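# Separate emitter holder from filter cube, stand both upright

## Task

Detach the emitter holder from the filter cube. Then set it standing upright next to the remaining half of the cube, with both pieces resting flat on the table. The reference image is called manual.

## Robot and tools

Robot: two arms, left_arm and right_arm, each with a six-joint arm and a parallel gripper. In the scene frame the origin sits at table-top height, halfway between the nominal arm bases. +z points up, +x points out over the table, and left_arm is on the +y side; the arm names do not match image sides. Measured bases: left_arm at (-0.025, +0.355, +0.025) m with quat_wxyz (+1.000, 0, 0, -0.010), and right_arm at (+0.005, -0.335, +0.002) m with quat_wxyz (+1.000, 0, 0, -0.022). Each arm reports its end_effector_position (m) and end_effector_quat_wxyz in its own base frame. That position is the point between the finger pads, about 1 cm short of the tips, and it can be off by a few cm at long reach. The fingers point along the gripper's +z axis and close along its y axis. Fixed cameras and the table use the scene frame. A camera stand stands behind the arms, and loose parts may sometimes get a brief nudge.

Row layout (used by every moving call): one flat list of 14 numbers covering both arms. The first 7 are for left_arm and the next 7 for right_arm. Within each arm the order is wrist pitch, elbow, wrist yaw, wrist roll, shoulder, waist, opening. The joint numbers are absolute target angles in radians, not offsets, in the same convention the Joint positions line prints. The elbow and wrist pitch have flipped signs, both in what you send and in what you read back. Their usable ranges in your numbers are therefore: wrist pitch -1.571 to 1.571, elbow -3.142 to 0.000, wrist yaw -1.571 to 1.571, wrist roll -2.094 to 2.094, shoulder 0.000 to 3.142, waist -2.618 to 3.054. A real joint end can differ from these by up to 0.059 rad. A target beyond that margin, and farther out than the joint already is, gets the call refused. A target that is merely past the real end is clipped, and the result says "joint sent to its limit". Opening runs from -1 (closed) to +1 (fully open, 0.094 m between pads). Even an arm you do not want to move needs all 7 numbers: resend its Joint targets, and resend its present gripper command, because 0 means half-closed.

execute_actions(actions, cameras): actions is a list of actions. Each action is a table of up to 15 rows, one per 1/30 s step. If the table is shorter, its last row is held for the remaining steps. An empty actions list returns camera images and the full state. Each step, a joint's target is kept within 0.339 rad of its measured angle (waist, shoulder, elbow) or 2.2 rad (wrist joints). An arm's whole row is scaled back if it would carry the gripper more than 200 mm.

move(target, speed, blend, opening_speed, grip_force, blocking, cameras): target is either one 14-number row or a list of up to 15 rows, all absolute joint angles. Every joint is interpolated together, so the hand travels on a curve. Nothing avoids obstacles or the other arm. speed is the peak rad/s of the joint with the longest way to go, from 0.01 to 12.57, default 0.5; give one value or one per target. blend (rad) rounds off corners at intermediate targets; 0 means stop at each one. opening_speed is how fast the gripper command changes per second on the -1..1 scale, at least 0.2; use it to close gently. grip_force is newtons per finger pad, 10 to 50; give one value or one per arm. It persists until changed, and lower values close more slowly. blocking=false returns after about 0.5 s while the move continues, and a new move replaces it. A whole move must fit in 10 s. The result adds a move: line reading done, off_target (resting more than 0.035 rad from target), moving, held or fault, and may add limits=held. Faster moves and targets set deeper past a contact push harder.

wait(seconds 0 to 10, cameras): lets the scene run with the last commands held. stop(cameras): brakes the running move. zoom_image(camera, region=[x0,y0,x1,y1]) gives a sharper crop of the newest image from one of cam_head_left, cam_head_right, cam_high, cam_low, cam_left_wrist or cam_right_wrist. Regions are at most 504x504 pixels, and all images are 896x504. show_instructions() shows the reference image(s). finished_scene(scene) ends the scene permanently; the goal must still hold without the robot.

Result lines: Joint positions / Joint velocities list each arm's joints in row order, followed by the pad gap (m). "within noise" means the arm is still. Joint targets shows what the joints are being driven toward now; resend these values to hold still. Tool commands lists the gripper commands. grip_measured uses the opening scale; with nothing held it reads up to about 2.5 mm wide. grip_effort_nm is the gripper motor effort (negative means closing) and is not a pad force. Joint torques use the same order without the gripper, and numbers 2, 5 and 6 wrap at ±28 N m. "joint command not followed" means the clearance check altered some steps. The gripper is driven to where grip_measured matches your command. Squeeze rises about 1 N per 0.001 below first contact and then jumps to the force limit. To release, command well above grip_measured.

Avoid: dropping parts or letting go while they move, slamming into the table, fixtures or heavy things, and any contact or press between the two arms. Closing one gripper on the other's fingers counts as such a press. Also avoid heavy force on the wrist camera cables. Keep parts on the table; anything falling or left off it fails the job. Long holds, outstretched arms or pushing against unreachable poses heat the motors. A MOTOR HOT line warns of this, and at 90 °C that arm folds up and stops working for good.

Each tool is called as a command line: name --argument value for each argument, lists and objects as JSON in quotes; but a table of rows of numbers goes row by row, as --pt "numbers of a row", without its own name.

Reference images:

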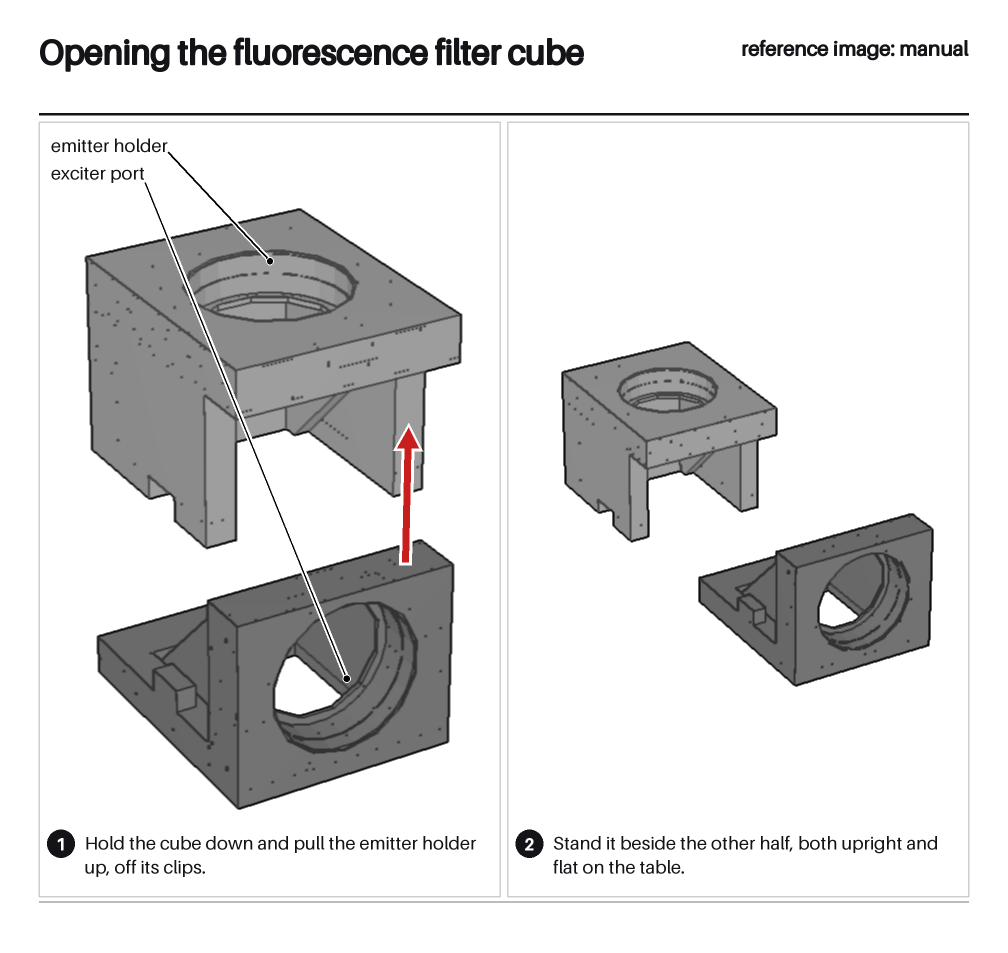

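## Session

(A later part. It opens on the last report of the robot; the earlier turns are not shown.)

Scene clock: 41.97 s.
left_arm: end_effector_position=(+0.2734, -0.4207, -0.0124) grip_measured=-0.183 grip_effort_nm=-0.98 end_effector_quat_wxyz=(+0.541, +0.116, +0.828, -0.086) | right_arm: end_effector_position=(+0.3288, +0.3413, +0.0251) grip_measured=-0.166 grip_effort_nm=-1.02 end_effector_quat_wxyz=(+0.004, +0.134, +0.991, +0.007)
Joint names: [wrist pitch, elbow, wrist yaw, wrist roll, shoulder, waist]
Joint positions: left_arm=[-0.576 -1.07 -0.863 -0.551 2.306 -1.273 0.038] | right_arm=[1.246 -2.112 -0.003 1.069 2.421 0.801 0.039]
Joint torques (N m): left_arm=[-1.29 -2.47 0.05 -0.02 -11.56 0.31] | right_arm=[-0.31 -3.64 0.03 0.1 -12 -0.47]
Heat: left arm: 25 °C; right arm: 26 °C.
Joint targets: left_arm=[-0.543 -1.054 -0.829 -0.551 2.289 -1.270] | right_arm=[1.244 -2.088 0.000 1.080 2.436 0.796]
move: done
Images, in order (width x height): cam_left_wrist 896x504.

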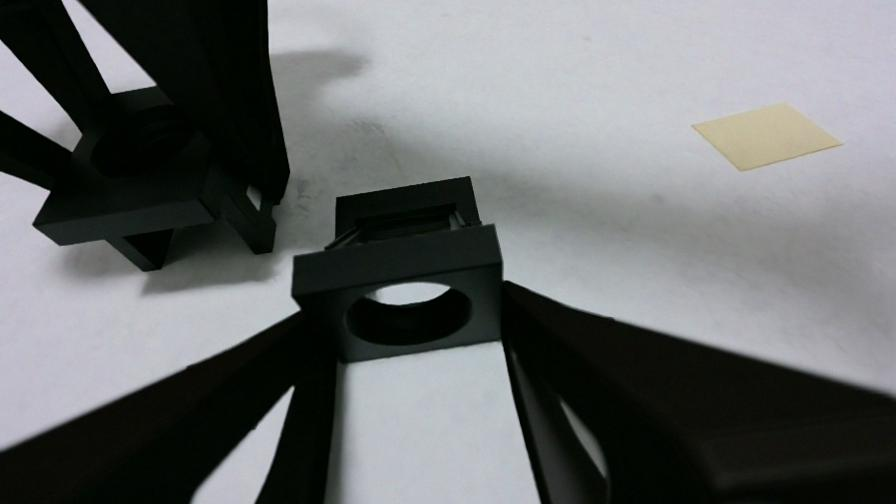

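move --pt "-0.576 -1.065 -0.858 -0.552 2.297 -1.273 -0.4 1.247 -2.103 0 1.080 2.432 0.799 -0.6" --pt "-0.576 -1.065 -0.858 -0.552 2.297 -1.273 -0.4 1.247 -2.103 0 1.080 2.432 0.799 0.1" --pt "-0.576 -1.065 -0.858 -0.552 2.297 -1.273 -0.4 1.506 -2.377 0 1.080 2.443 0.799 0.1" --opening_speed 0.5 --speed 0.2 --cameras '["cam_right_wrist","cam_left_wrist"]'

Scene clock: 46.77 s.
left_arm: end_effector_position=(+0.2738, -0.4206, -0.0115) grip_measured=-0.183 grip_effort_nm=-0.98 end_effector_quat_wxyz=(+0.543, +0.115, +0.827, -0.086) | right_arm: end_effector_position=(+0.3294, +0.3419, +0.0861) grip_measured=+0.097 grip_effort_nm=0.15 end_effector_quat_wxyz=(+0.009, +0.134, +0.991, +0.014)
Joint names: [wrist pitch, elbow, wrist yaw, wrist roll, shoulder, waist]
Joint positions: left_arm=[-0.58 -1.07 -0.867 -0.55 2.306 -1.273 0.038] | right_arm=[1.472 -2.355 -0.003 1.069 2.421 0.801 0.052]
Joint torques (N m): left_arm=[-1.62 -3.3 -0.21 -0.04 -10.97 0.03] | right_arm=[-0.02 -8.03 0.02 0.11 -11.36 -0.17]
Heat: left arm: 25 °C; right arm: 27 °C.
Joint targets: left_arm=[-0.576 -1.065 -0.858 -0.552 2.297 -1.273] | right_arm=[1.506 -2.377 0.000 1.080 2.443 0.799]
move: done
Images, in order (width x height): cam_left_wrist 896x504, cam_right_wrist 896x504.

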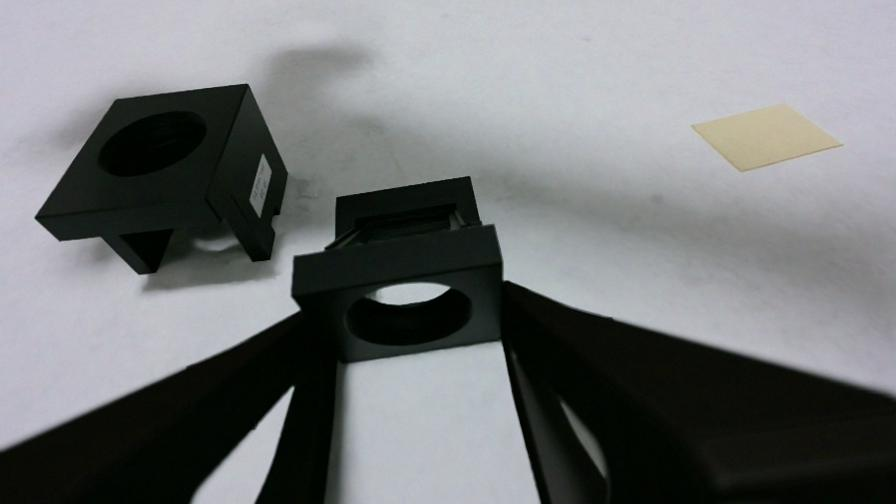

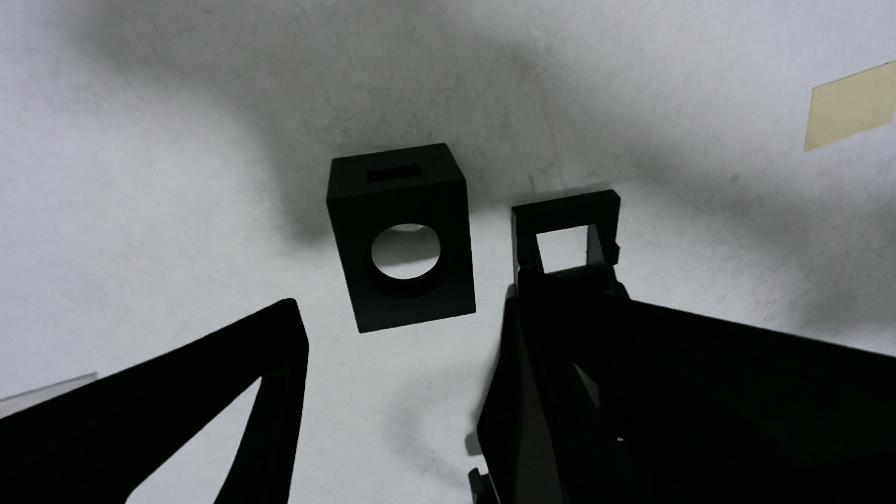

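move --pt "-0.576 -1.065 -0.858 -0.552 2.297 -1.273 -0.4 1.506 -2.377 0 1.080 2.443 0.35 0.1" --pt "-0.576 -1.065 -0.858 -0.552 2.297 -1.273 0.06 1.506 -2.377 0 1.080 2.443 0.35 0.1" --pt "-0.553 -1.005 -0.900 -0.605 2.257 -1.327 0.06 1.506 -2.377 0 1.080 2.443 0.35 0.1" --pt "-0.53 -0.75 -0.9 -0.6 1.85 -1.40 0.06 1.506 -2.377 0 1.080 2.443 0.35 0.1" --opening_speed 0.4 --speed '[0.5,0.3,0.2,0.4]' --cameras '["cam_left_wrist","cam_head_left","cam_low"]'

zoom_image --camera "cam_low" --region '[430, 240, 500, 290]'

Scene clock: 52.87 s.
left_arm: end_effector_position=(+0.2123, -0.3852, +0.0778) grip_measured=+0.058 grip_effort_nm=0.14 end_effector_quat_wxyz=(+0.553, +0.118, +0.810, -0.158) | right_arm: end_effector_position=(+0.4461, +0.1619, +0.0861) grip_measured=+0.097 grip_effort_nm=0.15 end_effector_quat_wxyz=(+0.010, +0.355, +0.935, +0.013)
Joint names: [wrist pitch, elbow, wrist yaw, wrist roll, shoulder, waist]
Joint positions: left_arm=[-0.548 -0.763 -0.888 -0.594 1.878 -1.393 0.05] | right_arm=[1.473 -2.355 -0.006 1.069 2.421 0.344 0.052]
Joint torques (N m): left_arm=[-1.56 -3.3 -0.39 -0.1 -9.62 -0.46] | right_arm=[0 -8.03 0.05 0.11 -11.43 0.47]
Heat: left arm: 26 °C; right arm: 27 °C.
Joint targets: left_arm=[-0.530 -0.750 -0.900 -0.600 1.850 -1.400] | right_arm=[1.506 -2.377 0.000 1.080 2.443 0.350]
move: done
Images, in order (width x height): cam_head_left 896x504, cam_low 896x504, cam_left_wrist 896x504.

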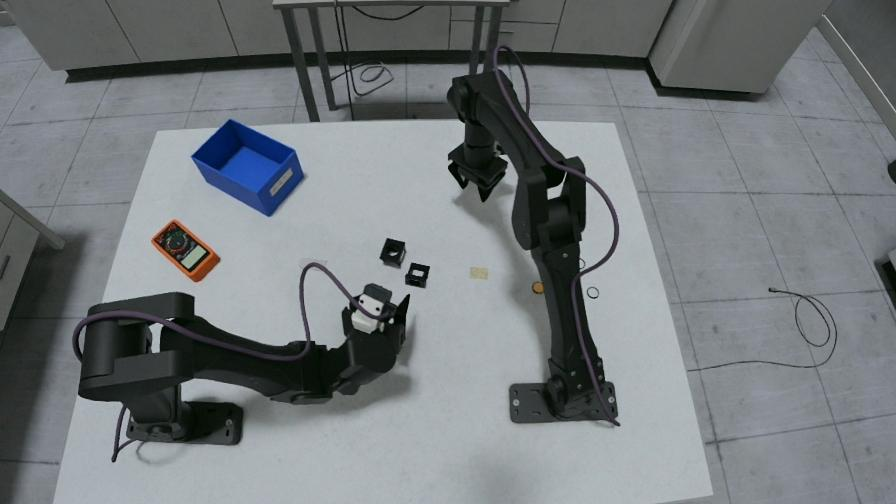

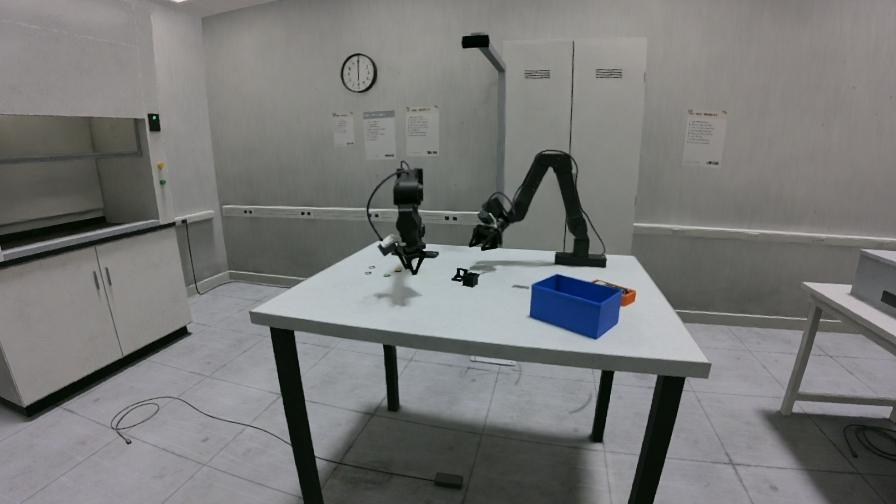

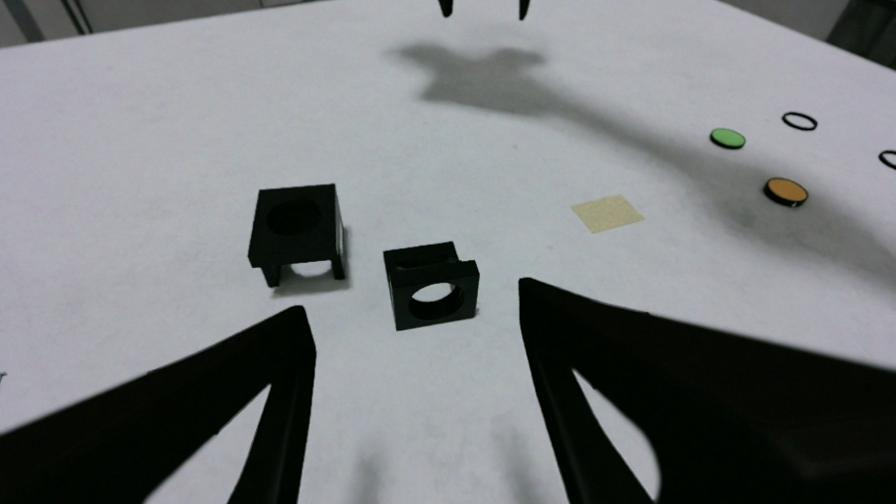

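Scaled by 7.200 from the camera's 896x504 image, which has a finer 1280x720 frame.

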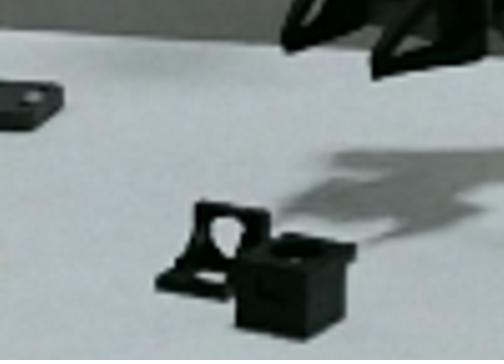

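finished_scene --scene 2

The scene is finished: the task was done.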